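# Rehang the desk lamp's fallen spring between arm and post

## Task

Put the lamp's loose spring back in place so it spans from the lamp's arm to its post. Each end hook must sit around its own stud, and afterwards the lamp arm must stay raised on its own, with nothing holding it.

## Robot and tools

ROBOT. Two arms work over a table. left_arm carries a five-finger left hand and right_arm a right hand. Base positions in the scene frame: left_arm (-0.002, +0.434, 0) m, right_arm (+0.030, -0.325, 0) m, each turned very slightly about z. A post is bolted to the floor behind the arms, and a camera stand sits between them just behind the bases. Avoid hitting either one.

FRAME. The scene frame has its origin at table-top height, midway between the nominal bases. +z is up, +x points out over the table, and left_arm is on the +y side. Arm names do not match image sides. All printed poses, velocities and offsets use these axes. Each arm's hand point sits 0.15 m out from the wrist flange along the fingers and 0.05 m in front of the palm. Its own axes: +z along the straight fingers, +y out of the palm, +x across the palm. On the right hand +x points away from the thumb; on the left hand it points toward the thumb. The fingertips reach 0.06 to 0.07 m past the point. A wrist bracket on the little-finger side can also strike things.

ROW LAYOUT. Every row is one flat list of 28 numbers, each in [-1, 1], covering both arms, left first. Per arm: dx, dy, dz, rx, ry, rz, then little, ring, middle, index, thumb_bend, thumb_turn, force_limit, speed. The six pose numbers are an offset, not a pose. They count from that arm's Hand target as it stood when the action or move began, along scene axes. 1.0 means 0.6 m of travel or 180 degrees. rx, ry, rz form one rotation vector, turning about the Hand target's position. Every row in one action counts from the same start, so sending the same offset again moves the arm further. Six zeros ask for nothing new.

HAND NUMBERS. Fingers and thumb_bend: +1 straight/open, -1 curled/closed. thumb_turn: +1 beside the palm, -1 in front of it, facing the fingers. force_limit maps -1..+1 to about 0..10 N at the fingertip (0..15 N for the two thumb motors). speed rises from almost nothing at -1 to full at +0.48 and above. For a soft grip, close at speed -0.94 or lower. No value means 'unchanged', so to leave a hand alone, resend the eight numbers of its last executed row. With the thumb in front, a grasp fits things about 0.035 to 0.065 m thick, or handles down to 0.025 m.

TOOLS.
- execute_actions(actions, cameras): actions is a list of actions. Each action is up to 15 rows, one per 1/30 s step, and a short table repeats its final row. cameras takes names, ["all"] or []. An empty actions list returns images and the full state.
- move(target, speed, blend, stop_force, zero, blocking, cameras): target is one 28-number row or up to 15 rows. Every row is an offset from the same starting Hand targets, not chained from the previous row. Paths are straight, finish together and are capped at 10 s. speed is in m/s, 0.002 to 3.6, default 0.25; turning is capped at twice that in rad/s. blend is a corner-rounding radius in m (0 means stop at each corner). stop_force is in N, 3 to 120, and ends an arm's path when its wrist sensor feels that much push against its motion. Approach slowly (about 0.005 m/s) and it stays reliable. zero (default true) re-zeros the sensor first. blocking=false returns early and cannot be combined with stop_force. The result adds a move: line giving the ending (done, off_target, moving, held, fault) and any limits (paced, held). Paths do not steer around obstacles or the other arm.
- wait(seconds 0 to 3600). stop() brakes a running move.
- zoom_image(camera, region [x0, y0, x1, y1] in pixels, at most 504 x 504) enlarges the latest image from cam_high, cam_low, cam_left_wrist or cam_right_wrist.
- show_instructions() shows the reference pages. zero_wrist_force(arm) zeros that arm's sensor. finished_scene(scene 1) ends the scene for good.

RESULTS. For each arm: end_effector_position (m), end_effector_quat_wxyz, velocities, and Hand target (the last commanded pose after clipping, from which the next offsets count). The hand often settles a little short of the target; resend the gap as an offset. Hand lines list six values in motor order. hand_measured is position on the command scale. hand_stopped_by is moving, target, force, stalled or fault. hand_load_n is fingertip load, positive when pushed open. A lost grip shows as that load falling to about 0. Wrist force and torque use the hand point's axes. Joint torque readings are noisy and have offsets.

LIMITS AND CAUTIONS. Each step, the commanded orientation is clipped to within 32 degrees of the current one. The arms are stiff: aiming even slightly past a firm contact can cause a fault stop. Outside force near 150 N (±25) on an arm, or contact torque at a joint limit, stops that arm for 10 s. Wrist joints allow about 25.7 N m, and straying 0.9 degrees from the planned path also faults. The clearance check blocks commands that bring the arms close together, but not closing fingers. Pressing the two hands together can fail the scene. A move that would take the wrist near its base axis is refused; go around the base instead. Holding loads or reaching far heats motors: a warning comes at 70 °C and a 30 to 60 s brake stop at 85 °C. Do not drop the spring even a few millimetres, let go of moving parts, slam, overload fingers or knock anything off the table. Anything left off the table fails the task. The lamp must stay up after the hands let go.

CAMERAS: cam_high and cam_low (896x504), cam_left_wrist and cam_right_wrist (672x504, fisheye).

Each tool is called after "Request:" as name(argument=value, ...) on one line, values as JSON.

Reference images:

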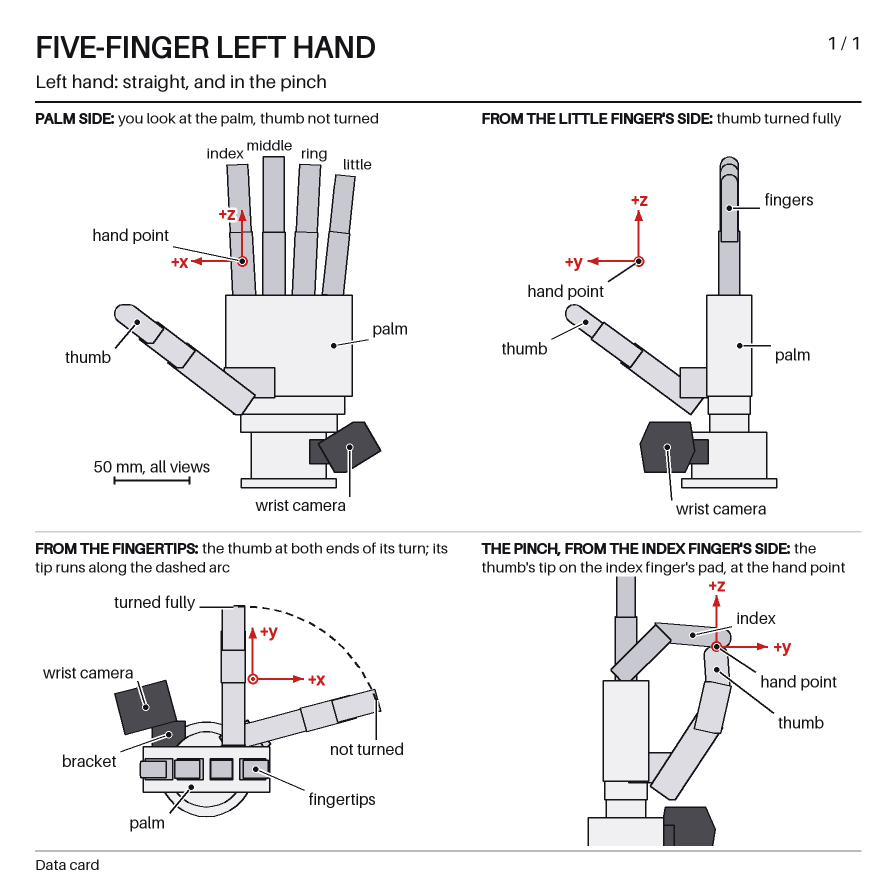

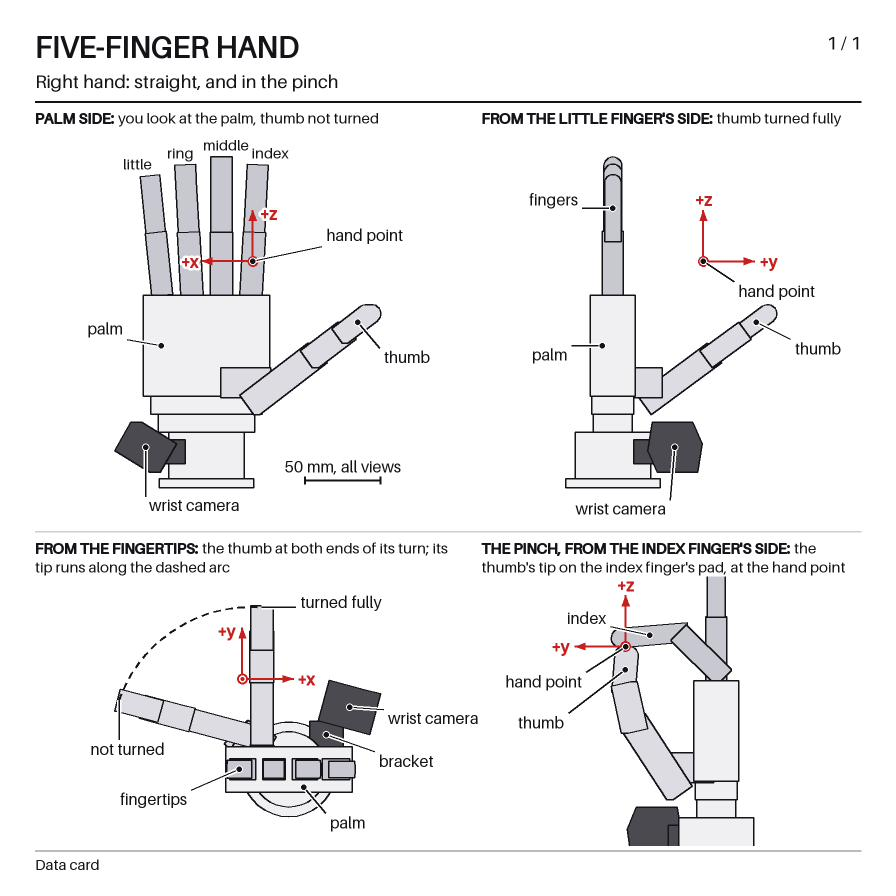

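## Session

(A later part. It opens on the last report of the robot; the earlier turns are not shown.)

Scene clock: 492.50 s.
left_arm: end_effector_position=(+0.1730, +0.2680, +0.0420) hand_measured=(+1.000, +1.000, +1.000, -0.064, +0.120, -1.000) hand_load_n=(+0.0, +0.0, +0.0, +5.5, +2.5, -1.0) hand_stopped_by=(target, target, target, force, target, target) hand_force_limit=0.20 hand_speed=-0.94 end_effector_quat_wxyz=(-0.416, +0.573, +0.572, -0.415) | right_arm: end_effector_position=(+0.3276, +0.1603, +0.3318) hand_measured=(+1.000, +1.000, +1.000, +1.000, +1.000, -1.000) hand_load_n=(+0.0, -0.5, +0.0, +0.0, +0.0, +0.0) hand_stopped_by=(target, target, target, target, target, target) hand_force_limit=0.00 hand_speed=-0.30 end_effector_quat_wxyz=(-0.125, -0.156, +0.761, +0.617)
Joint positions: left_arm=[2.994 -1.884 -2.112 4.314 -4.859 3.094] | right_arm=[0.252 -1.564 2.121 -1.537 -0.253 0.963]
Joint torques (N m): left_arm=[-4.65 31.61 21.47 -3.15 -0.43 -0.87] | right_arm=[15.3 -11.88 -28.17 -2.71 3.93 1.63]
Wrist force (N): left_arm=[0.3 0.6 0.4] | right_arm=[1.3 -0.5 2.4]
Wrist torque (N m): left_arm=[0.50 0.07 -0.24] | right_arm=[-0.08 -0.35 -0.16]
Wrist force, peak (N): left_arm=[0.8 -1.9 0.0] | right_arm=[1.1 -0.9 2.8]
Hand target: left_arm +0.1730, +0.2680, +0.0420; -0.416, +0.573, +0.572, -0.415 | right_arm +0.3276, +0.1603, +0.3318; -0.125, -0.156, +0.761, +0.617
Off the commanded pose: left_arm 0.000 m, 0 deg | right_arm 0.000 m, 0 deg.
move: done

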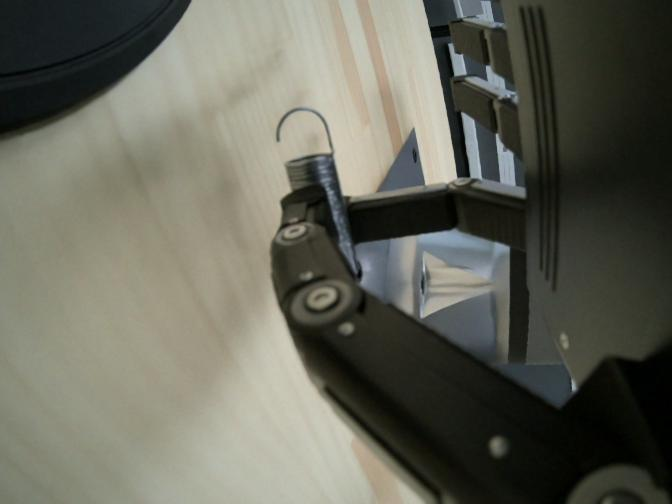

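Request:
move(target=[0,0,-0.05,0,0,0,1,1,1,-0.35,0.12,-1,0.2,-0.94,0,0,0,0,0,0,1,1,1,1,1,-1,0,-0.3], speed=0.03, cameras=[])

Request:
move(target=[0,0,0,0,0,0,1,1,1,0.45,0.12,-1,0.2,-0.7,0,0,0,0,0,0,1,1,1,1,1,-1,0,-0.3], cameras=[])

Request:
move(target=[[0.01,0,0,0,0,0,1,1,1,0.45,0.12,-1,0.2,-0.7,0,0,0,0,0,0,1,1,1,1,1,-1,0,-0.3],[0.0155,0.0012,0.05,0,0,0,1,1,1,0.45,0.12,-1,0.2,-0.7,0,0,0,0,0,0,1,1,1,1,1,-1,0,-0.3],[0.0155,0.0012,0.05,0,0,0.1417,1,1,1,0.45,0.12,-1,0.2,-0.7,0,0,0,0,0,0,1,1,1,1,1,-1,0,-0.3]], speed=[0.03,0.08,0.15], cameras=["cam_left_wrist"])

Request:
zoom_image(camera="cam_left_wrist", region=[160, 60, 440, 310])

Scene clock: 517.27 s.
left_arm: end_effector_position=(+0.1730, +0.2680, +0.0121) hand_measured=(+1.000, +1.000, +1.000, -0.064, +0.120, -1.000) hand_load_n=(+0.0, +0.0, +0.0, +5.5, +2.0, -1.0) hand_stopped_by=(target, target, target, force, target, target) hand_force_limit=0.20 hand_speed=-0.94 end_effector_quat_wxyz=(-0.416, +0.573, +0.572, -0.415) | right_arm: end_effector_position=(+0.3276, +0.1603, +0.3318) hand_measured=(+1.000, +1.000, +1.000, +1.000, +1.000, -1.000) hand_load_n=(+0.0, +0.0, +0.0, +0.0, +0.0, +0.0) hand_stopped_by=(target, target, target, target, target, target) hand_force_limit=0.00 hand_speed=-0.30 end_effector_quat_wxyz=(-0.125, -0.156, +0.761, +0.617)
Joint positions: left_arm=[2.994 -1.949 -2.131 4.398 -4.859 3.094] | right_arm=[0.252 -1.564 2.121 -1.537 -0.253 0.963]
Joint torques (N m): left_arm=[-4.66 22.19 0.35 1.61 0.05 0.73] | right_arm=[14.71 -12.26 -27.91 -2.66 4.13 1.61]
Wrist force (N): left_arm=[0.7 -0.7 0.5] | right_arm=[1.2 -0.3 2.4]
Wrist torque (N m): left_arm=[0.43 0.04 -0.22] | right_arm=[-0.08 -0.34 -0.17]
Wrist force, peak (N): left_arm=[0.7 1.2 0.7] | right_arm=[1.6 -0.4 2.9]
Hand target: left_arm +0.1730, +0.2680, +0.0120; -0.416, +0.573, +0.572, -0.415 | right_arm +0.3276, +0.1603, +0.3318; -0.125, -0.156, +0.761, +0.617
Off the commanded pose: left_arm 0.000 m, 0 deg | right_arm 0.000 m, 0 deg.
move: done

Scene clock: 518.17 s.
left_arm: end_effector_position=(+0.1730, +0.2680, +0.0120) hand_measured=(+1.000, +1.000, +1.000, +0.450, +0.120, -1.000) hand_load_n=(+0.0, +0.0, +0.0, +0.0, +0.0, +0.0) hand_stopped_by=(target, target, target, target, target, target) hand_force_limit=0.20 hand_speed=-0.70 end_effector_quat_wxyz=(-0.416, +0.573, +0.572, -0.415) | right_arm: end_effector_position=(+0.3276, +0.1603, +0.3318) hand_measured=(+1.000, +1.000, +1.000, +1.000, +1.000, -1.000) hand_load_n=(+0.0, +0.0, +0.0, +0.0, +0.0, +0.0) hand_stopped_by=(target, target, target, target, target, target) hand_force_limit=0.00 hand_speed=-0.30 end_effector_quat_wxyz=(-0.125, -0.156, +0.761, +0.617)
Joint positions: left_arm=[2.994 -1.949 -2.131 4.398 -4.859 3.094] | right_arm=[0.252 -1.564 2.121 -1.537 -0.253 0.963]
Joint torques (N m): left_arm=[-4.44 21.29 0.7 1.09 0.17 1.02] | right_arm=[13.87 -11.78 -29.09 -2.6 4.05 1.32]
Wrist force (N): left_arm=[0.7 0.8 0.7] | right_arm=[1.0 -0.6 2.5]
Wrist torque (N m): left_arm=[0.52 0.03 -0.24] | right_arm=[-0.07 -0.33 -0.17]
Wrist force, peak (N): left_arm=[0.7 0.8 0.7] | right_arm=[1.5 -0.2 2.8]
Hand target: left_arm +0.1730, +0.2680, +0.0120; -0.416, +0.573, +0.572, -0.415 | right_arm +0.3276, +0.1603, +0.3318; -0.125, -0.156, +0.761, +0.617
Off the commanded pose: left_arm 0.000 m, 0 deg | right_arm 0.000 m, 0 deg.
move: done

Scene clock: 521.37 s.
left_arm: end_effector_position=(+0.1823, +0.2687, +0.0420) hand_measured=(+1.000, +1.000, +1.000, +0.450, +0.120, -1.000) hand_load_n=(+0.0, +0.0, -0.5, +0.0, +0.0, +0.0) hand_stopped_by=(target, target, target, target, target, target) hand_force_limit=0.20 hand_speed=-0.70 end_effector_quat_wxyz=(-0.314, +0.432, +0.684, -0.497) | right_arm: end_effector_position=(+0.3276, +0.1603, +0.3318) hand_measured=(+1.000, +1.000, +1.000, +1.000, +1.000, -1.000) hand_load_n=(+0.0, +0.0, +0.0, +0.0, +0.0, +0.0) hand_stopped_by=(target, target, target, target, target, target) hand_force_limit=0.00 hand_speed=-0.30 end_effector_quat_wxyz=(-0.125, -0.156, +0.761, +0.617)
Joint positions: left_arm=[3.238 -1.819 -2.209 4.362 -5.049 3.028] | right_arm=[0.252 -1.564 2.121 -1.537 -0.253 0.963]
Joint torques (N m): left_arm=[7.51 29.93 1.83 1.55 -1.94 -1.58] | right_arm=[14.26 -12.23 -28.11 -2.57 3.93 1.56]
Wrist force (N): left_arm=[0.2 0.8 0.5] | right_arm=[1.2 -0.4 2.6]
Wrist torque (N m): left_arm=[0.51 0.07 -0.28] | right_arm=[-0.08 -0.35 -0.17]
Wrist force, peak (N): left_arm=[0.2 1.0 1.1] | right_arm=[1.2 -0.7 3.1]
Hand target: left_arm +0.1823, +0.2687, +0.0420; -0.314, +0.432, +0.684, -0.497 | right_arm +0.3276, +0.1603, +0.3318; -0.125, -0.156, +0.761, +0.617
Off the commanded pose: left_arm 0.000 m, 0 deg | right_arm 0.000 m, 0 deg.
move: done

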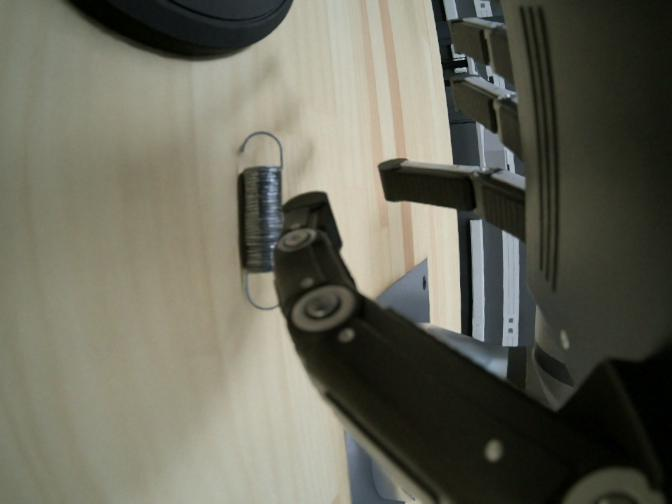

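Scaled by 1.800 from the camera's image (finer frame: 960x720).

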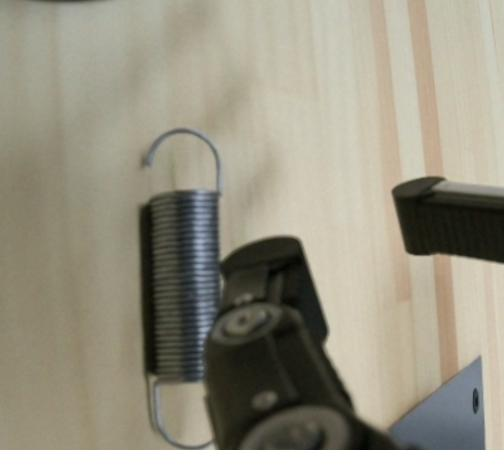

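Request:
move(target=[[-0.004,0,-0.035,0,0,0,1,1,1,0.45,0.12,-1,0.2,-0.7,0,0,0,0,0,0,1,1,1,1,1,-1,0,-0.3],[-0.006,0,-0.05,0,0,0,1,1,1,0.45,0.12,-1,0.2,-0.7,0,0,0,0,0,0,1,1,1,1,1,-1,0,-0.3]], speed=0.04, cameras=["cam_left_wrist"])

Request:
zoom_image(camera="cam_left_wrist", region=[160, 60, 440, 310])

Scene clock: 525.17 s.
left_arm: end_effector_position=(+0.1787, +0.2687, +0.0121) hand_measured=(+1.000, +1.000, +1.000, +0.450, +0.120, -1.000) hand_load_n=(+0.0, -0.5, +0.0, +0.0, +0.0, +0.0) hand_stopped_by=(target, target, target, target, target, target) hand_force_limit=0.20 hand_speed=-0.70 end_effector_quat_wxyz=(-0.314, +0.432, +0.684, -0.497) | right_arm: end_effector_position=(+0.3276, +0.1603, +0.3318) hand_measured=(+1.000, +1.000, +1.000, +1.000, +1.000, -1.000) hand_load_n=(+0.0, +0.0, +0.0, +0.0, +0.0, +0.0) hand_stopped_by=(target, target, target, target, target, target) hand_force_limit=0.00 hand_speed=-0.30 end_effector_quat_wxyz=(-0.125, -0.156, +0.761, +0.617)
Joint positions: left_arm=[3.239 -1.884 -2.24 4.458 -5.048 3.028] | right_arm=[0.252 -1.564 2.121 -1.537 -0.253 0.963]
Joint torques (N m): left_arm=[6.74 19.59 0.22 1.5 1.48 1.7] | right_arm=[14.53 -13.01 -27.67 -2.51 3.88 1.35]
Wrist force (N): left_arm=[0.4 0.7 0.2] | right_arm=[1.7 -0.1 2.4]
Wrist torque (N m): left_arm=[0.51 0.02 -0.25] | right_arm=[-0.04 -0.42 -0.14]
Wrist force, peak (N): left_arm=[0.4 1.1 0.7] | right_arm=[1.4 -0.7 2.9]
Hand target: left_arm +0.1787, +0.2687, +0.0120; -0.314, +0.432, +0.684, -0.497 | right_arm +0.3276, +0.1603, +0.3318; -0.125, -0.156, +0.761, +0.617
Off the commanded pose: left_arm 0.000 m, 0 deg | right_arm 0.000 m, 0 deg.
move: done

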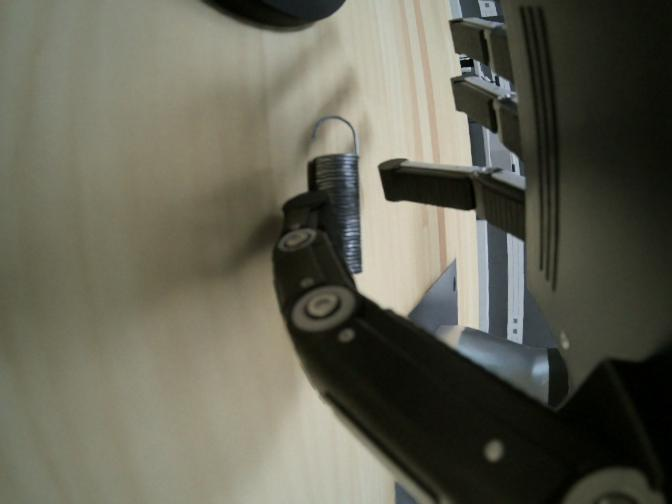

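Scaled by 1.800 from the camera's image (finer frame: 960x720).

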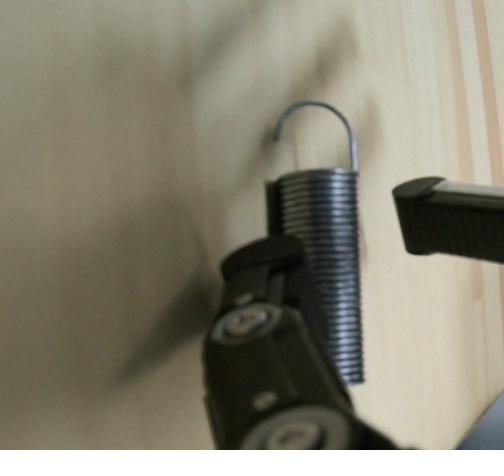

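Request:
move(target=[0.0,0,0.05,0,0,0,1,1,1,0.45,0.12,-1,0.2,-0.7,0,0,0,0,0,0,1,1,1,1,1,-1,0,-0.3], speed=0.05, cameras=["cam_left_wrist", "cam_high"])

Request:
zoom_image(camera="cam_left_wrist", region=[160, 60, 440, 310])

Request:
zoom_image(camera="cam_high", region=[420, 80, 560, 200])

Scene clock: 546.70 s.
left_arm: end_effector_position=(+0.1787, +0.2687, +0.0420) hand_measured=(+1.000, +1.000, +1.000, +0.450, +0.120, -1.000) hand_load_n=(+0.0, +0.0, +0.0, +0.0, +0.0, +0.0) hand_stopped_by=(target, target, target, target, target, target) hand_force_limit=0.20 hand_speed=-0.70 end_effector_quat_wxyz=(-0.314, +0.432, +0.684, -0.497) | right_arm: end_effector_position=(+0.3276, +0.1603, +0.3318) hand_measured=(+1.000, +1.000, +1.000, +1.000, +1.000, -1.000) hand_load_n=(+0.0, +0.0, +0.0, +0.0, +0.0, +0.0) hand_stopped_by=(target, target, target, target, target, target) hand_force_limit=0.00 hand_speed=-0.30 end_effector_quat_wxyz=(-0.125, -0.156, +0.761, +0.617)
Joint positions: left_arm=[3.239 -1.813 -2.219 4.365 -5.048 3.028] | right_arm=[0.252 -1.564 2.121 -1.537 -0.253 0.963]
Joint torques (N m): left_arm=[1.22 29.2 21.78 -2.91 0.1 -0.17] | right_arm=[13.53 -12.38 -27.84 -2.37 3.88 1.38]
Wrist force (N): left_arm=[0.2 1.1 0.3] | right_arm=[1.4 -0.6 2.6]
Wrist torque (N m): left_arm=[0.55 0.05 -0.28] | right_arm=[-0.09 -0.39 -0.15]
Wrist force, peak (N): left_arm=[0.7 1.0 0.8] | right_arm=[1.6 -0.2 2.8]
Hand target: left_arm +0.1787, +0.2687, +0.0420; -0.314, +0.432, +0.684, -0.497 | right_arm +0.3276, +0.1603, +0.3318; -0.125, -0.156, +0.761, +0.617
Off the commanded pose: left_arm 0.000 m, 0 deg | right_arm 0.000 m, 0 deg.
move: done
Images, in order (width x height): cam_high 896x504, cam_left_wrist 672x504.

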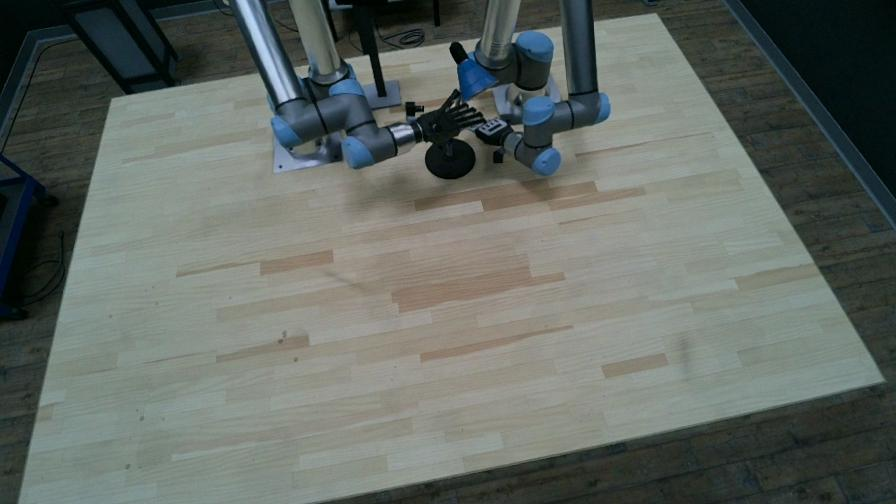

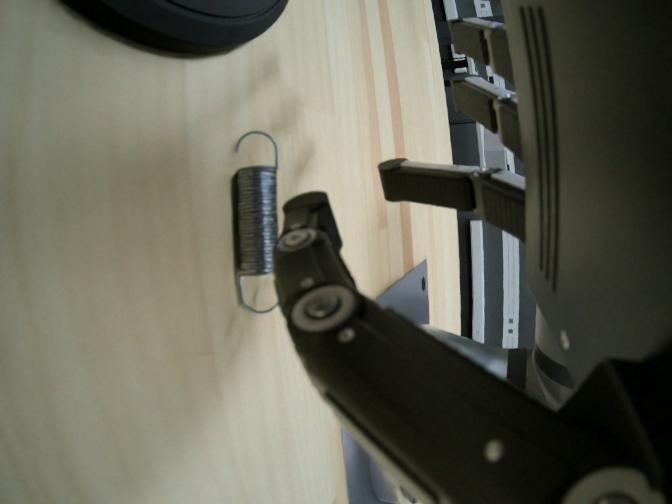

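Scaled by 1.800 from the camera's image (finer frame: 960x720).

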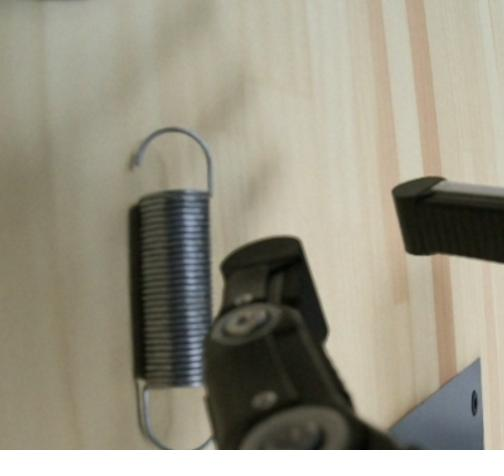

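Scaled by 3.600 from the camera's image (finer frame: 1280x720).

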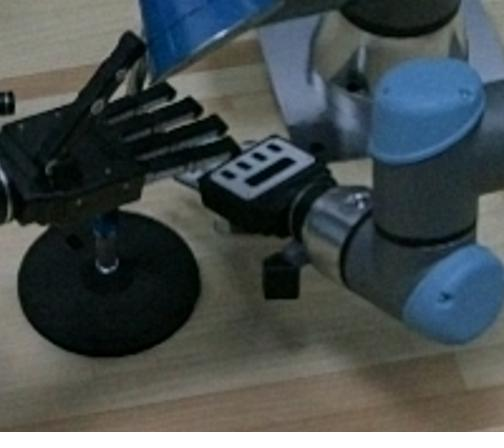

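Request:
move(target=[[-0.005,0,0,0,0,-0.0389,1,1,1,0.45,0.12,-1,0.2,-0.7,0,0,0,0,0,0,1,1,1,1,1,-1,0,-0.3],[-0.005,0,-0.05,0,0,-0.0389,1,1,1,0.45,0.12,-1,0.2,-0.7,0,0,0,0,0,0,1,1,1,1,1,-1,0,-0.3],[-0.0095,0,-0.05,0,0,-0.0389,1,1,1,0.45,0.12,-1,0.2,-0.7,0,0,0,0,0,0,1,1,1,1,1,-1,0,-0.3]], speed=0.04, cameras=["cam_left_wrist"])

Request:
zoom_image(camera="cam_left_wrist", region=[200, 60, 480, 310])

Scene clock: 558.47 s.
left_arm: end_effector_position=(+0.1731, +0.2687, +0.0120) hand_measured=(+1.000, +1.000, +1.000, +0.450, +0.120, -1.000) hand_load_n=(+0.0, +0.0, +0.0, +0.0, +0.0, +0.0) hand_stopped_by=(target, target, target, target, target, target) hand_force_limit=0.20 hand_speed=-0.70 end_effector_quat_wxyz=(-0.344, +0.473, +0.656, -0.477) | right_arm: end_effector_position=(+0.3276, +0.1603, +0.3318) hand_measured=(+1.000, +1.000, +1.000, +1.000, +1.000, -1.000) hand_load_n=(+0.0, +0.0, +0.0, +0.0, +0.0, +0.0) hand_stopped_by=(target, target, target, target, target, target) hand_force_limit=0.00 hand_speed=-0.30 end_effector_quat_wxyz=(-0.125, -0.156, +0.761, +0.617)
Joint positions: left_arm=[3.171 -1.899 -2.215 4.442 -4.997 3.047] | right_arm=[0.252 -1.564 2.121 -1.537 -0.253 0.963]
Joint torques (N m): left_arm=[5.97 32.05 -0.54 1.33 1.53 1.7] | right_arm=[14.62 -12.72 -28.69 -2.42 3.93 1.38]
Wrist force (N): left_arm=[0.4 0.7 0.3] | right_arm=[1.4 -0.2 2.3]
Wrist torque (N m): left_arm=[0.52 0.05 -0.38] | right_arm=[-0.05 -0.37 -0.15]
Wrist force, peak (N): left_arm=[0.7 1.2 0.6] | right_arm=[1.5 -0.6 3.1]
Hand target: left_arm +0.1730, +0.2687, +0.0120; -0.344, +0.473, +0.656, -0.477 | right_arm +0.3276, +0.1603, +0.3318; -0.125, -0.156, +0.761, +0.617
Off the commanded pose: left_arm 0.000 m, 0 deg | right_arm 0.000 m, 0 deg.
move: done

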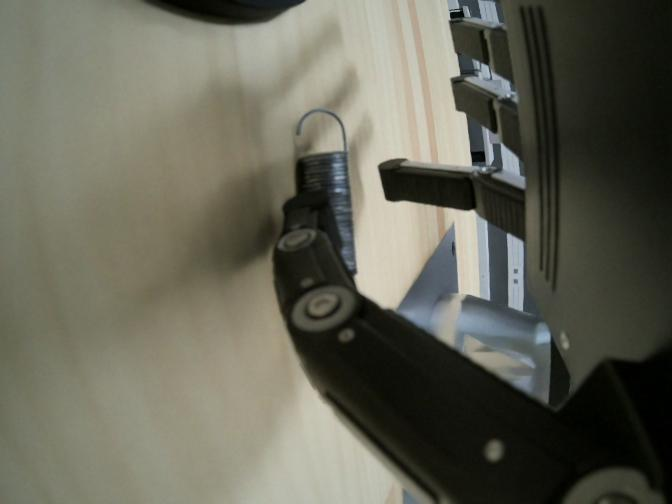

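Scaled by 1.800 from the camera's image (finer frame: 960x720).

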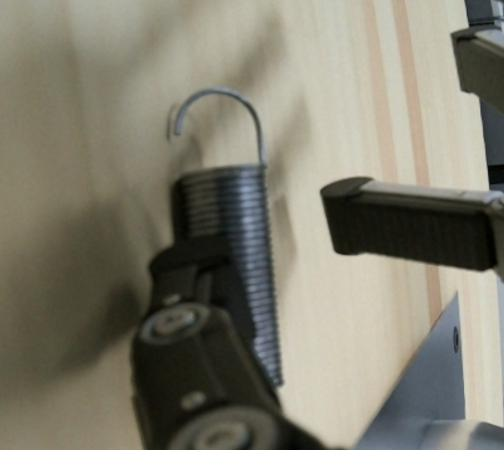

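Request:
move(target=[0,0,0,0,0,0,1,1,1,-0.4,0.12,-1,-0.3,-0.9,0,0,0,0,0,0,1,1,1,1,1,-1,0,-0.3], cameras=["cam_left_wrist"])

Request:
zoom_image(camera="cam_left_wrist", region=[200, 60, 480, 310])

Scene clock: 564.23 s.
left_arm: end_effector_position=(+0.1730, +0.2687, +0.0120) hand_measured=(+1.000, +1.000, +1.000, -0.052, +0.120, -1.000) hand_load_n=(+0.0, +0.0, +0.0, +4.0, +1.0, -0.5) hand_stopped_by=(target, target, target, force, target, target) hand_force_limit=-0.30 hand_speed=-0.90 end_effector_quat_wxyz=(-0.344, +0.473, +0.656, -0.477) | right_arm: end_effector_position=(+0.3276, +0.1603, +0.3318) hand_measured=(+1.000, +1.000, +1.000, +1.000, +1.000, -1.000) hand_load_n=(+0.0, +0.0, +0.0, +0.0, +0.5, +0.0) hand_stopped_by=(target, target, target, target, target, target) hand_force_limit=0.00 hand_speed=-0.30 end_effector_quat_wxyz=(-0.125, -0.156, +0.761, +0.617)
Joint positions: left_arm=[3.171 -1.899 -2.216 4.443 -4.997 3.047] | right_arm=[0.252 -1.564 2.121 -1.537 -0.253 0.963]
Joint torques (N m): left_arm=[6.79 31.46 0.22 1.31 1.43 1.7] | right_arm=[14.42 -12.77 -27.28 -2.31 3.83 1.31]
Wrist force (N): left_arm=[0.8 -0.6 0.0] | right_arm=[1.2 -0.4 2.7]
Wrist torque (N m): left_arm=[0.46 -0.01 -0.35] | right_arm=[-0.08 -0.36 -0.17]
Wrist force, peak (N): left_arm=[1.0 1.0 0.5] | right_arm=[1.5 -0.4 2.9]
Hand target: left_arm +0.1730, +0.2687, +0.0120; -0.344, +0.473, +0.656, -0.477 | right_arm +0.3276, +0.1603, +0.3318; -0.125, -0.156, +0.761, +0.617
Off the commanded pose: left_arm 0.000 m, 0 deg | right_arm 0.000 m, 0 deg.
move: done

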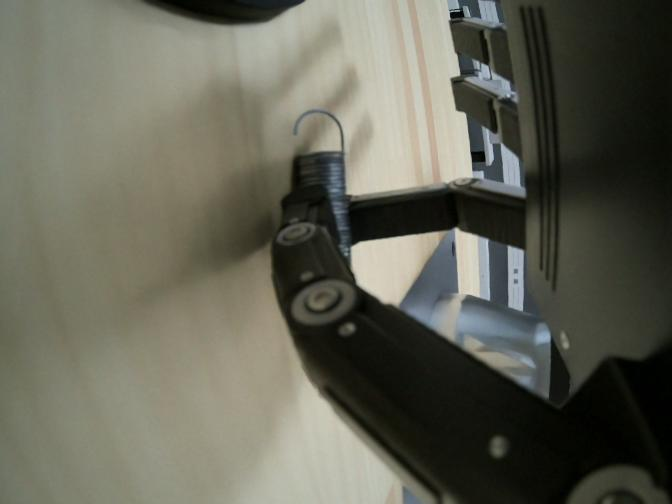

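Scaled by 1.800 from the camera's image (finer frame: 960x720).

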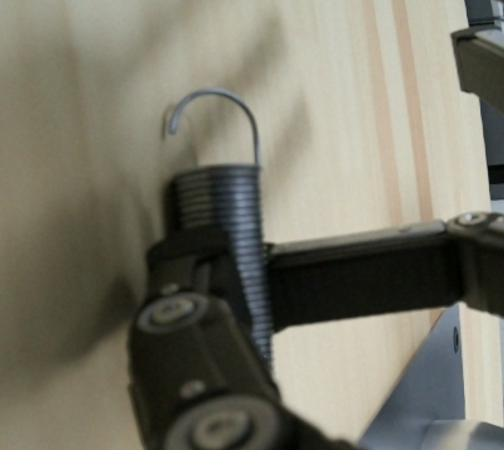

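Request:
move(target=[0,0,0,0,0,0,1,1,1,-0.5,0.12,-1,0.4,-0.94,0,0,0,0,0,0,1,1,1,1,1,-1,0,-0.3], cameras=[])

Request:
move(target=[0.02,0,0.08,0,0,0,1,1,1,-0.5,0.12,-1,0.4,-0.94,0,0,0,0,0,0,1,1,1,1,1,-1,0,-0.3], speed=0.05, cameras=["cam_left_wrist"])

Request:
zoom_image(camera="cam_left_wrist", region=[200, 60, 480, 310])

Scene clock: 567.80 s.
left_arm: end_effector_position=(+0.1730, +0.2687, +0.0120) hand_measured=(+1.000, +1.000, +1.000, -0.066, +0.120, -1.000) hand_load_n=(+0.0, +0.0, +0.0, +7.0, +2.0, -1.0) hand_stopped_by=(target, target, target, force, target, target) hand_force_limit=0.40 hand_speed=-0.94 end_effector_quat_wxyz=(-0.344, +0.473, +0.656, -0.477) | right_arm: end_effector_position=(+0.3276, +0.1603, +0.3318) hand_measured=(+1.000, +1.000, +1.000, +1.000, +1.000, -1.000) hand_load_n=(+0.0, +0.5, +0.0, +0.0, +0.0, +0.0) hand_stopped_by=(target, target, target, target, target, target) hand_force_limit=0.00 hand_speed=-0.30 end_effector_quat_wxyz=(-0.125, -0.156, +0.761, +0.617)
Joint positions: left_arm=[3.171 -1.899 -2.216 4.443 -4.997 3.047] | right_arm=[0.252 -1.564 2.121 -1.537 -0.253 0.963]
Joint torques (N m): left_arm=[5.53 28.89 1.19 1.32 0.25 1.64] | right_arm=[14.24 -12.5 -28.33 -2.36 3.79 1.19]
Wrist force (N): left_arm=[0.6 -1.9 -0.1] | right_arm=[1.1 -0.5 2.7]
Wrist torque (N m): left_arm=[0.39 0.02 -0.35] | right_arm=[-0.09 -0.34 -0.17]
Wrist force, peak (N): left_arm=[0.5 -2.4 0.2] | right_arm=[1.4 -0.5 2.9]
Hand target: left_arm +0.1730, +0.2687, +0.0120; -0.344, +0.473, +0.656, -0.477 | right_arm +0.3276, +0.1603, +0.3318; -0.125, -0.156, +0.761, +0.617
Off the commanded pose: left_arm 0.000 m, 0 deg | right_arm 0.000 m, 0 deg.
move: done

Scene clock: 569.27 s.
left_arm: end_effector_position=(+0.1850, +0.2687, +0.0599) hand_measured=(+1.000, +1.000, +1.000, -0.066, +0.120, -1.000) hand_load_n=(+0.0, +0.0, +0.0, +6.5, +3.0, -0.5) hand_stopped_by=(target, target, target, force, target, target) hand_force_limit=0.40 hand_speed=-0.94 end_effector_quat_wxyz=(-0.344, +0.473, +0.656, -0.477) | right_arm: end_effector_position=(+0.3276, +0.1603, +0.3318) hand_measured=(+1.000, +1.000, +1.000, +1.000, +1.000, -1.000) hand_load_n=(+0.0, +0.0, +0.0, +0.5, +0.0, +0.0) hand_stopped_by=(target, target, target, target, target, target) hand_force_limit=0.00 hand_speed=-0.30 end_effector_quat_wxyz=(-0.125, -0.156, +0.761, +0.617)
Joint positions: left_arm=[3.171 -1.813 -2.148 4.289 -4.998 3.046] | right_arm=[0.252 -1.564 2.121 -1.537 -0.253 0.963]
Joint torques (N m): left_arm=[-5.65 30.19 23.51 -2.87 -1.99 -1.39] | right_arm=[13.28 -12.83 -27.99 -2.36 3.83 1.13]
Wrist force (N): left_arm=[0.4 1.0 0.6] | right_arm=[1.2 -0.4 2.7]
Wrist torque (N m): left_arm=[0.55 0.08 -0.40] | right_arm=[-0.08 -0.36 -0.16]
Wrist force, peak (N): left_arm=[0.6 -1.7 0.1] | right_arm=[1.4 -0.4 3.0]
Hand target: left_arm +0.1850, +0.2687, +0.0600; -0.344, +0.473, +0.656, -0.477 | right_arm +0.3276, +0.1603, +0.3318; -0.125, -0.156, +0.761, +0.617
Off the commanded pose: left_arm 0.000 m, 0 deg | right_arm 0.000 m, 0 deg.
move: done

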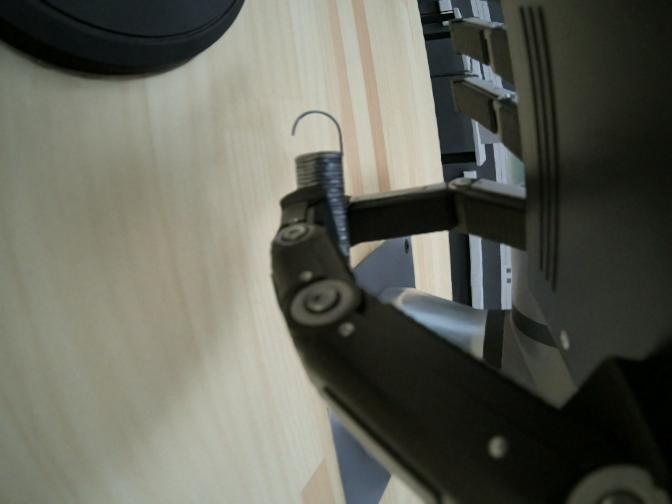

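Scaled by 1.800 from the camera's image (finer frame: 960x720).

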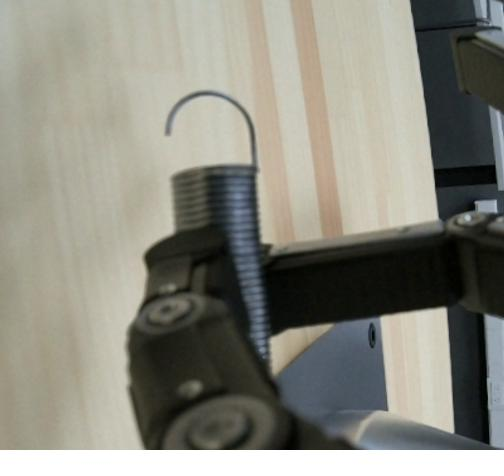

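Request:
move(target=[[0.2917,0.002,0,0,0,0,1,1,1,-0.5,0.12,-1,0.4,-0.94,0,0,0,0,0,0,1,1,1,1,1,-1,0,-0.3],[0.4498,-0.4063,0,0,0,0.286,1,1,1,-0.5,0.12,-1,0.4,-0.94,0,0,0,0,0,0,1,1,1,1,1,-1,0,-0.3]], speed=0.12, blend=[0.03,0], cameras=["cam_left_wrist", "cam_high"])

Scene clock: 635.10 s.
left_arm: end_effector_position=(+0.4549, +0.0249, +0.0600) hand_measured=(+1.000, +1.000, +1.000, -0.066, +0.120, -1.000) hand_load_n=(-0.5, +0.0, +0.0, +6.0, +3.0, -1.0) hand_stopped_by=(target, target, target, force, target, target) hand_force_limit=0.40 hand_speed=-0.94 end_effector_quat_wxyz=(-0.102, +0.141, +0.797, -0.579) | right_arm: end_effector_position=(+0.3276, +0.1603, +0.3318) hand_measured=(+1.000, +1.000, +1.000, +1.000, +1.000, -1.000) hand_load_n=(+0.0, +0.0, +0.0, +0.0, +0.0, +0.0) hand_stopped_by=(target, target, target, target, target, target) hand_force_limit=0.00 hand_speed=-0.30 end_effector_quat_wxyz=(-0.125, -0.156, +0.761, +0.617)
Joint positions: left_arm=[3.01 -2.123 -1.799 4.919 -5.906 2.179] | right_arm=[0.252 -1.564 2.121 -1.537 -0.253 0.963]
Joint torques (N m): left_arm=[-5.29 44.93 5.09 3.94 -2.61 -1.48] | right_arm=[14.06 -13.93 -27.18 -2.18 3.66 1.16]
Wrist force (N): left_arm=[0.8 0.6 0.6] | right_arm=[1.3 -0.3 3.0]
Wrist torque (N m): left_arm=[0.51 0.01 -0.22] | right_arm=[-0.07 -0.38 -0.16]
Wrist force, peak (N): left_arm=[0.6 1.2 0.9] | right_arm=[1.6 -0.2 3.0]
Hand target: left_arm +0.4549, +0.0249, +0.0600; -0.102, +0.141, +0.797, -0.579 | right_arm +0.3276, +0.1603, +0.3318; -0.125, -0.156, +0.761, +0.617
Off the commanded pose: left_arm 0.000 m, 0 deg | right_arm 0.000 m, 0 deg.
move: done
Images, in order (width x height): cam_high 896x504, cam_left_wrist 672x504.

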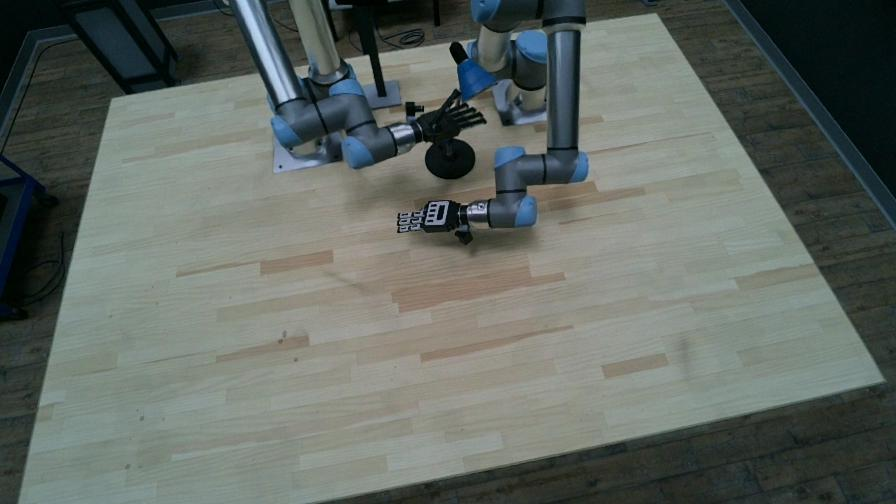

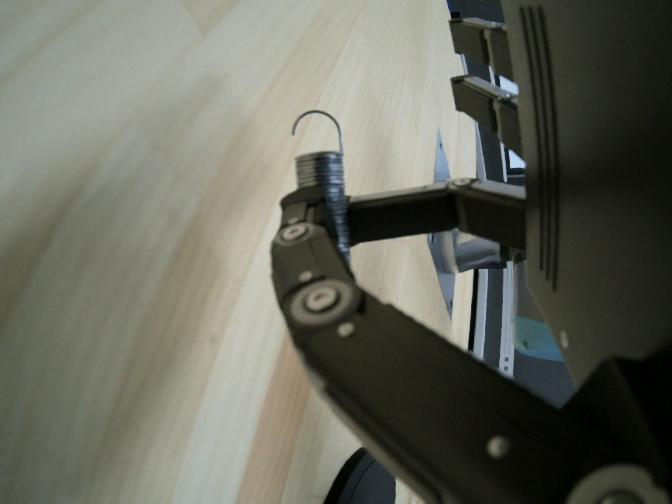

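Request:
move(target=[0,0,-0.0795,0,0,0,1,1,1,-0.5,0.12,-1,0.4,-0.94,0,0,0,0,0,0,1,1,1,1,1,-1,0,-0.3], speed=0.04, cameras=["cam_left_wrist"])

Request:
move(target=[0,0,0,0,0,0,1,1,1,0.45,0.12,-1,0.4,-0.7,0,0,0,0,0,0,1,1,1,1,1,-1,0,-0.3], cameras=["cam_left_wrist"])

Scene clock: 638.63 s.
left_arm: end_effector_position=(+0.4549, +0.0249, +0.0124) hand_measured=(+1.000, +1.000, +1.000, -0.066, +0.120, -1.000) hand_load_n=(+0.0, -0.5, +0.0, +6.5, +3.0, -1.0) hand_stopped_by=(target, target, target, force, target, target) hand_force_limit=0.40 hand_speed=-0.94 end_effector_quat_wxyz=(-0.102, +0.141, +0.797, -0.579) | right_arm: end_effector_position=(+0.3276, +0.1603, +0.3318) hand_measured=(+1.000, +1.000, +1.000, +1.000, +1.000, -1.000) hand_load_n=(+0.0, +0.0, +0.0, +0.0, +0.0, +0.0) hand_stopped_by=(target, target, target, target, target, target) hand_force_limit=0.00 hand_speed=-0.30 end_effector_quat_wxyz=(-0.125, -0.156, +0.761, +0.617)
Joint positions: left_arm=[3.01 -2.208 -1.818 5.023 -5.906 2.178] | right_arm=[0.252 -1.564 2.121 -1.537 -0.253 0.963]
Joint torques (N m): left_arm=[-2.61 34.99 3.63 3.87 -1.73 -1.67] | right_arm=[14.09 -13.75 -27.96 -2.11 3.64 1.17]
Wrist force (N): left_arm=[0.3 0.4 0.6] | right_arm=[1.1 -0.5 3.0]
Wrist torque (N m): left_arm=[0.50 0.06 -0.27] | right_arm=[-0.14 -0.35 -0.18]
Wrist force, peak (N): left_arm=[0.7 1.2 0.8] | right_arm=[1.2 -0.6 3.2]
Hand target: left_arm +0.4549, +0.0249, +0.0123; -0.102, +0.141, +0.797, -0.579 | right_arm +0.3276, +0.1603, +0.3318; -0.125, -0.156, +0.761, +0.617
Off the commanded pose: left_arm 0.000 m, 0 deg | right_arm 0.000 m, 0 deg.
move: done

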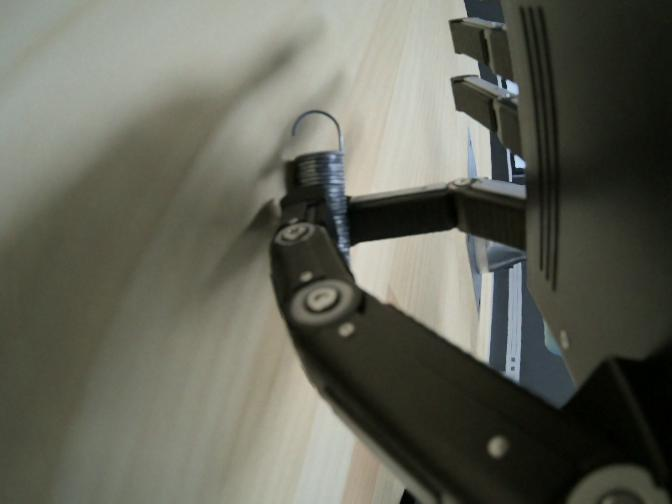

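Scene clock: 639.53 s.
left_arm: end_effector_position=(+0.4549, +0.0249, +0.0123) hand_measured=(+1.000, +1.000, +1.000, +0.450, +0.120, -1.000) hand_load_n=(+0.0, +0.0, +0.0, +0.0, +0.0, +0.0) hand_stopped_by=(target, target, target, target, target, target) hand_force_limit=0.40 hand_speed=-0.70 end_effector_quat_wxyz=(-0.102, +0.141, +0.797, -0.579) | right_arm: end_effector_position=(+0.3276, +0.1603, +0.3318) hand_measured=(+1.000, +1.000, +1.000, +1.000, +1.000, -1.000) hand_load_n=(+0.0, +0.0, +0.0, +0.0, +0.0, -0.5) hand_stopped_by=(target, target, target, target, target, target) hand_force_limit=0.00 hand_speed=-0.30 end_effector_quat_wxyz=(-0.125, -0.156, +0.761, +0.617)
Joint positions: left_arm=[3.01 -2.208 -1.818 5.024 -5.906 2.178] | right_arm=[0.252 -1.564 2.121 -1.537 -0.253 0.963]
Joint torques (N m): left_arm=[-5.7 34.4 4.29 3.73 -3.05 -1.52] | right_arm=[14.12 -13.31 -28.17 -2.11 3.92 1.15]
Wrist force (N): left_arm=[0.5 0.6 0.9] | right_arm=[1.4 -0.5 2.8]
Wrist torque (N m): left_arm=[0.51 0.04 -0.25] | right_arm=[-0.12 -0.39 -0.16]
Wrist force, peak (N): left_arm=[0.9 0.9 0.5] | right_arm=[1.4 -0.8 3.1]
Hand target: left_arm +0.4549, +0.0249, +0.0123; -0.102, +0.141, +0.797, -0.579 | right_arm +0.3276, +0.1603, +0.3318; -0.125, -0.156, +0.761, +0.617
Off the commanded pose: left_arm 0.000 m, 0 deg | right_arm 0.000 m, 0 deg.
move: done

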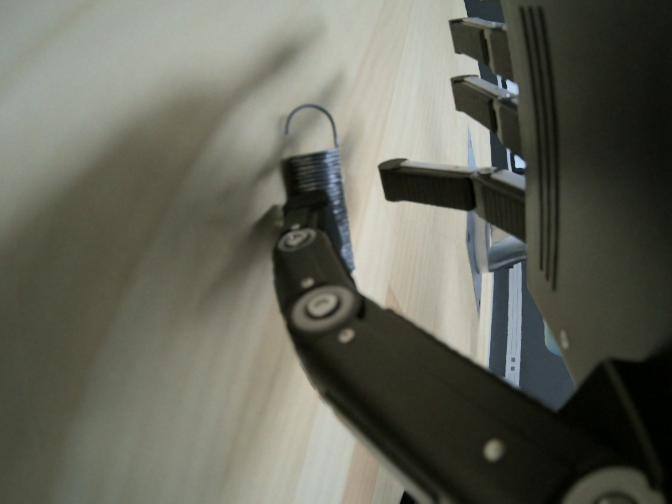

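Request:
move(target=[[0.0046,0.0125,0,0,0,0,1,1,1,0.45,0.12,-1,0.4,-0.7,0,0,0,0,0,0,1,1,1,1,1,-1,0,-0.3],[0.0046,0.0125,0.06,0,0,0,1,1,1,0.45,0.12,-1,0.4,-0.7,0,0,0,0,0,0,1,1,1,1,1,-1,0,-0.3]], speed=0.04, cameras=["cam_left_wrist", "cam_high"])

Request:
zoom_image(camera="cam_left_wrist", region=[160, 60, 440, 310])

Scene clock: 644.20 s.
left_arm: end_effector_position=(+0.4576, +0.0324, +0.0482) hand_measured=(+1.000, +1.000, +1.000, +0.450, +0.120, -1.000) hand_load_n=(+0.0, +0.0, +0.0, +0.0, +0.5, +0.0) hand_stopped_by=(target, target, target, target, target, target) hand_force_limit=0.40 hand_speed=-0.70 end_effector_quat_wxyz=(-0.102, +0.141, +0.797, -0.579) | right_arm: end_effector_position=(+0.3276, +0.1603, +0.3318) hand_measured=(+1.000, +1.000, +1.000, +1.000, +1.000, -1.000) hand_load_n=(+0.0, +0.5, +0.5, +0.0, +0.0, +0.0) hand_stopped_by=(target, target, target, target, target, target) hand_force_limit=0.00 hand_speed=-0.30 end_effector_quat_wxyz=(-0.125, -0.156, +0.761, +0.617)
Joint positions: left_arm=[3.024 -2.141 -1.8 4.911 -5.899 2.208] | right_arm=[0.252 -1.564 2.121 -1.537 -0.253 0.963]
Joint torques (N m): left_arm=[7.1 46 24.74 -0.64 0.39 1.79] | right_arm=[13.94 -13.69 -27.35 -2.12 3.87 1.16]
Wrist force (N): left_arm=[0.6 0.2 0.6] | right_arm=[1.4 -0.4 2.9]
Wrist torque (N m): left_arm=[0.45 0.02 -0.37] | right_arm=[-0.09 -0.39 -0.16]
Wrist force, peak (N): left_arm=[0.9 0.6 0.9] | right_arm=[1.6 -0.3 3.1]
Hand target: left_arm +0.4576, +0.0324, +0.0483; -0.102, +0.141, +0.797, -0.579 | right_arm +0.3276, +0.1603, +0.3318; -0.125, -0.156, +0.761, +0.617
Off the commanded pose: left_arm 0.000 m, 0 deg | right_arm 0.000 m, 0 deg.
move: done
Images, in order (width x height): cam_high 896x504, cam_left_wrist 672x504.

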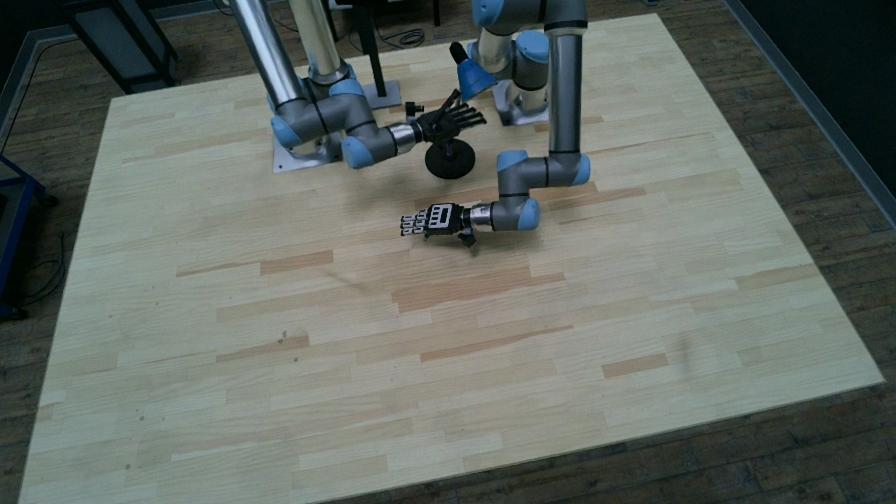

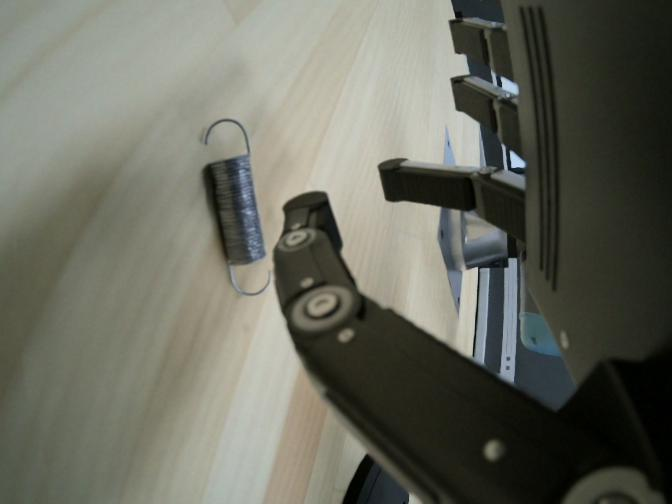

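Scaled by 1.800 from the camera's image (finer frame: 960x720).

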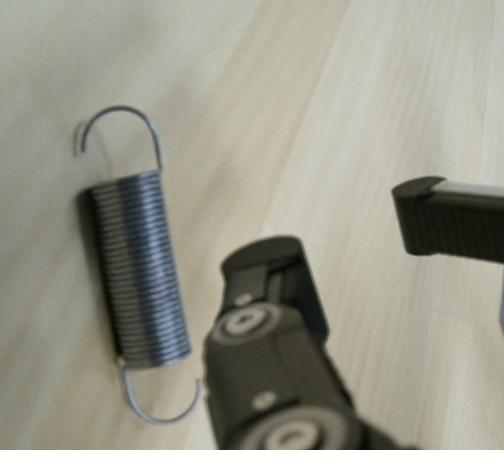

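Request:
move(target=[[0,0,0.1,0,0,0,-1,-1,1,1,0.12,-1,0.4,-0.3,0,0,0,0,0,0,1,1,1,1,1,-1,0,-0.3],[0.004,0.361,0.2062,-0.0745,0.0708,-0.2593,-1,-1,1,1,0.12,-1,0.4,-0.3,0,0,0,0,0,0,1,1,1,1,1,-1,0,-0.3]], speed=0.2, blend=[0.02,0], cameras=["cam_left_wrist", "cam_high", "cam_low"])

Request:
zoom_image(camera="cam_left_wrist", region=[140, 60, 500, 400])

Scene clock: 662.27 s.
left_arm: end_effector_position=(+0.4600, +0.2490, +0.1720) hand_measured=(-1.000, +1.000, +1.000, +1.000, +0.120, -1.000) hand_load_n=(+0.0, +0.0, +0.0, +0.0, +0.0, +0.0) hand_stopped_by=(target, fault, target, target, target, target) hand_force_limit=0.40 hand_speed=-0.30 end_effector_quat_wxyz=(-0.391, +0.391, +0.589, -0.589) | right_arm: end_effector_position=(+0.3276, +0.1603, +0.3318) hand_measured=(+1.000, +1.000, +1.000, +1.000, +1.000, -1.000) hand_load_n=(+0.0, +0.0, +0.0, +0.0, +0.0, +0.0) hand_stopped_by=(target, target, target, target, target, target) hand_force_limit=0.00 hand_speed=-0.30 end_effector_quat_wxyz=(-0.125, -0.156, +0.761, +0.617)
Joint positions: left_arm=[3.174 -2.437 -0.979 3.416 -5.086 3.142] | right_arm=[0.252 -1.564 2.121 -1.537 -0.253 0.963]
Joint torques (N m): left_arm=[6.94 45.06 26.88 -3.84 1.76 1.64] | right_arm=[14.08 -13.96 -27.11 -2.06 3.74 1.25]
Wrist force (N): left_arm=[0.6 1.0 0.9] | right_arm=[0.9 -0.5 2.8]
Wrist torque (N m): left_arm=[0.57 -0.01 -0.41] | right_arm=[-0.12 -0.30 -0.19]
Wrist force, peak (N): left_arm=[0.6 1.5 1.0] | right_arm=[1.4 -0.5 3.1]
Hand target: left_arm +0.4600, +0.2490, +0.1720; -0.391, +0.391, +0.589, -0.589 | right_arm +0.3276, +0.1603, +0.3318; -0.125, -0.156, +0.761, +0.617
Off the commanded pose: left_arm 0.000 m, 0 deg | right_arm 0.000 m, 0 deg.
move: done
Images, in order (width x height): cam_high 896x504, cam_low 896x504, cam_left_wrist 672x504.

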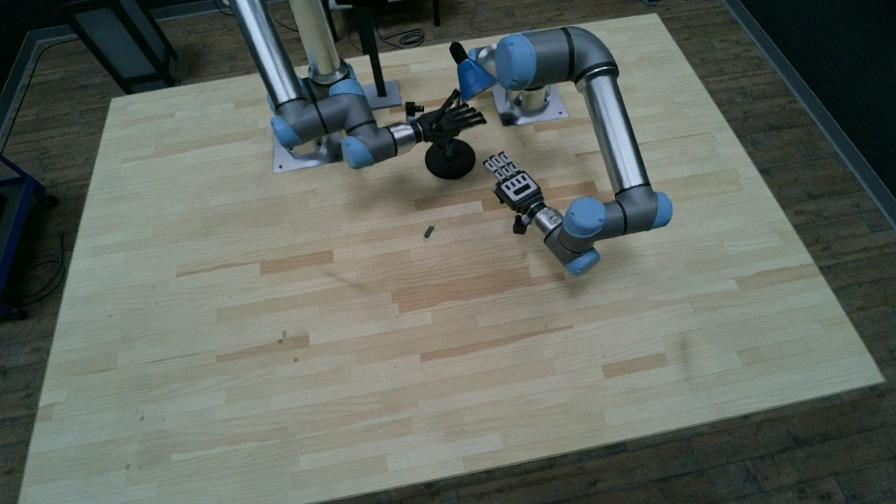

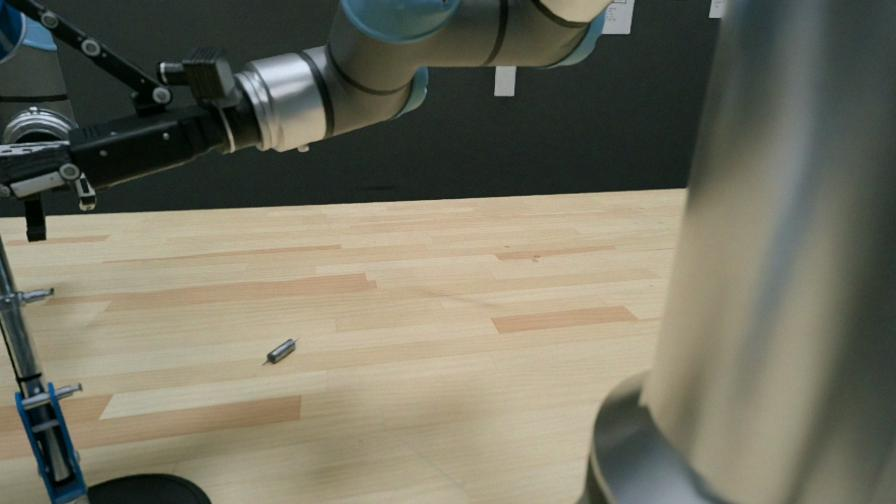

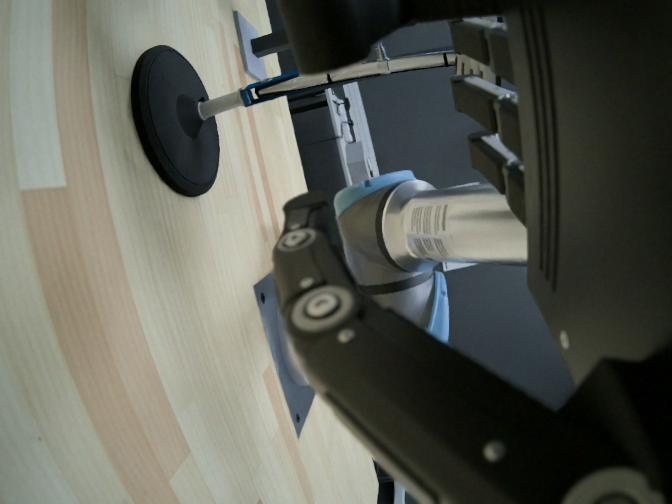

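Scaled by 1.400 from the camera's image (finer frame: 960x720).

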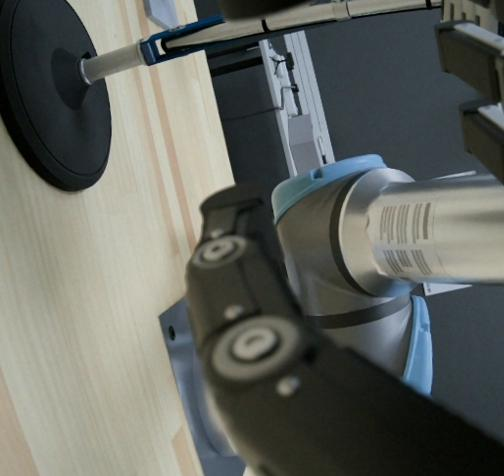

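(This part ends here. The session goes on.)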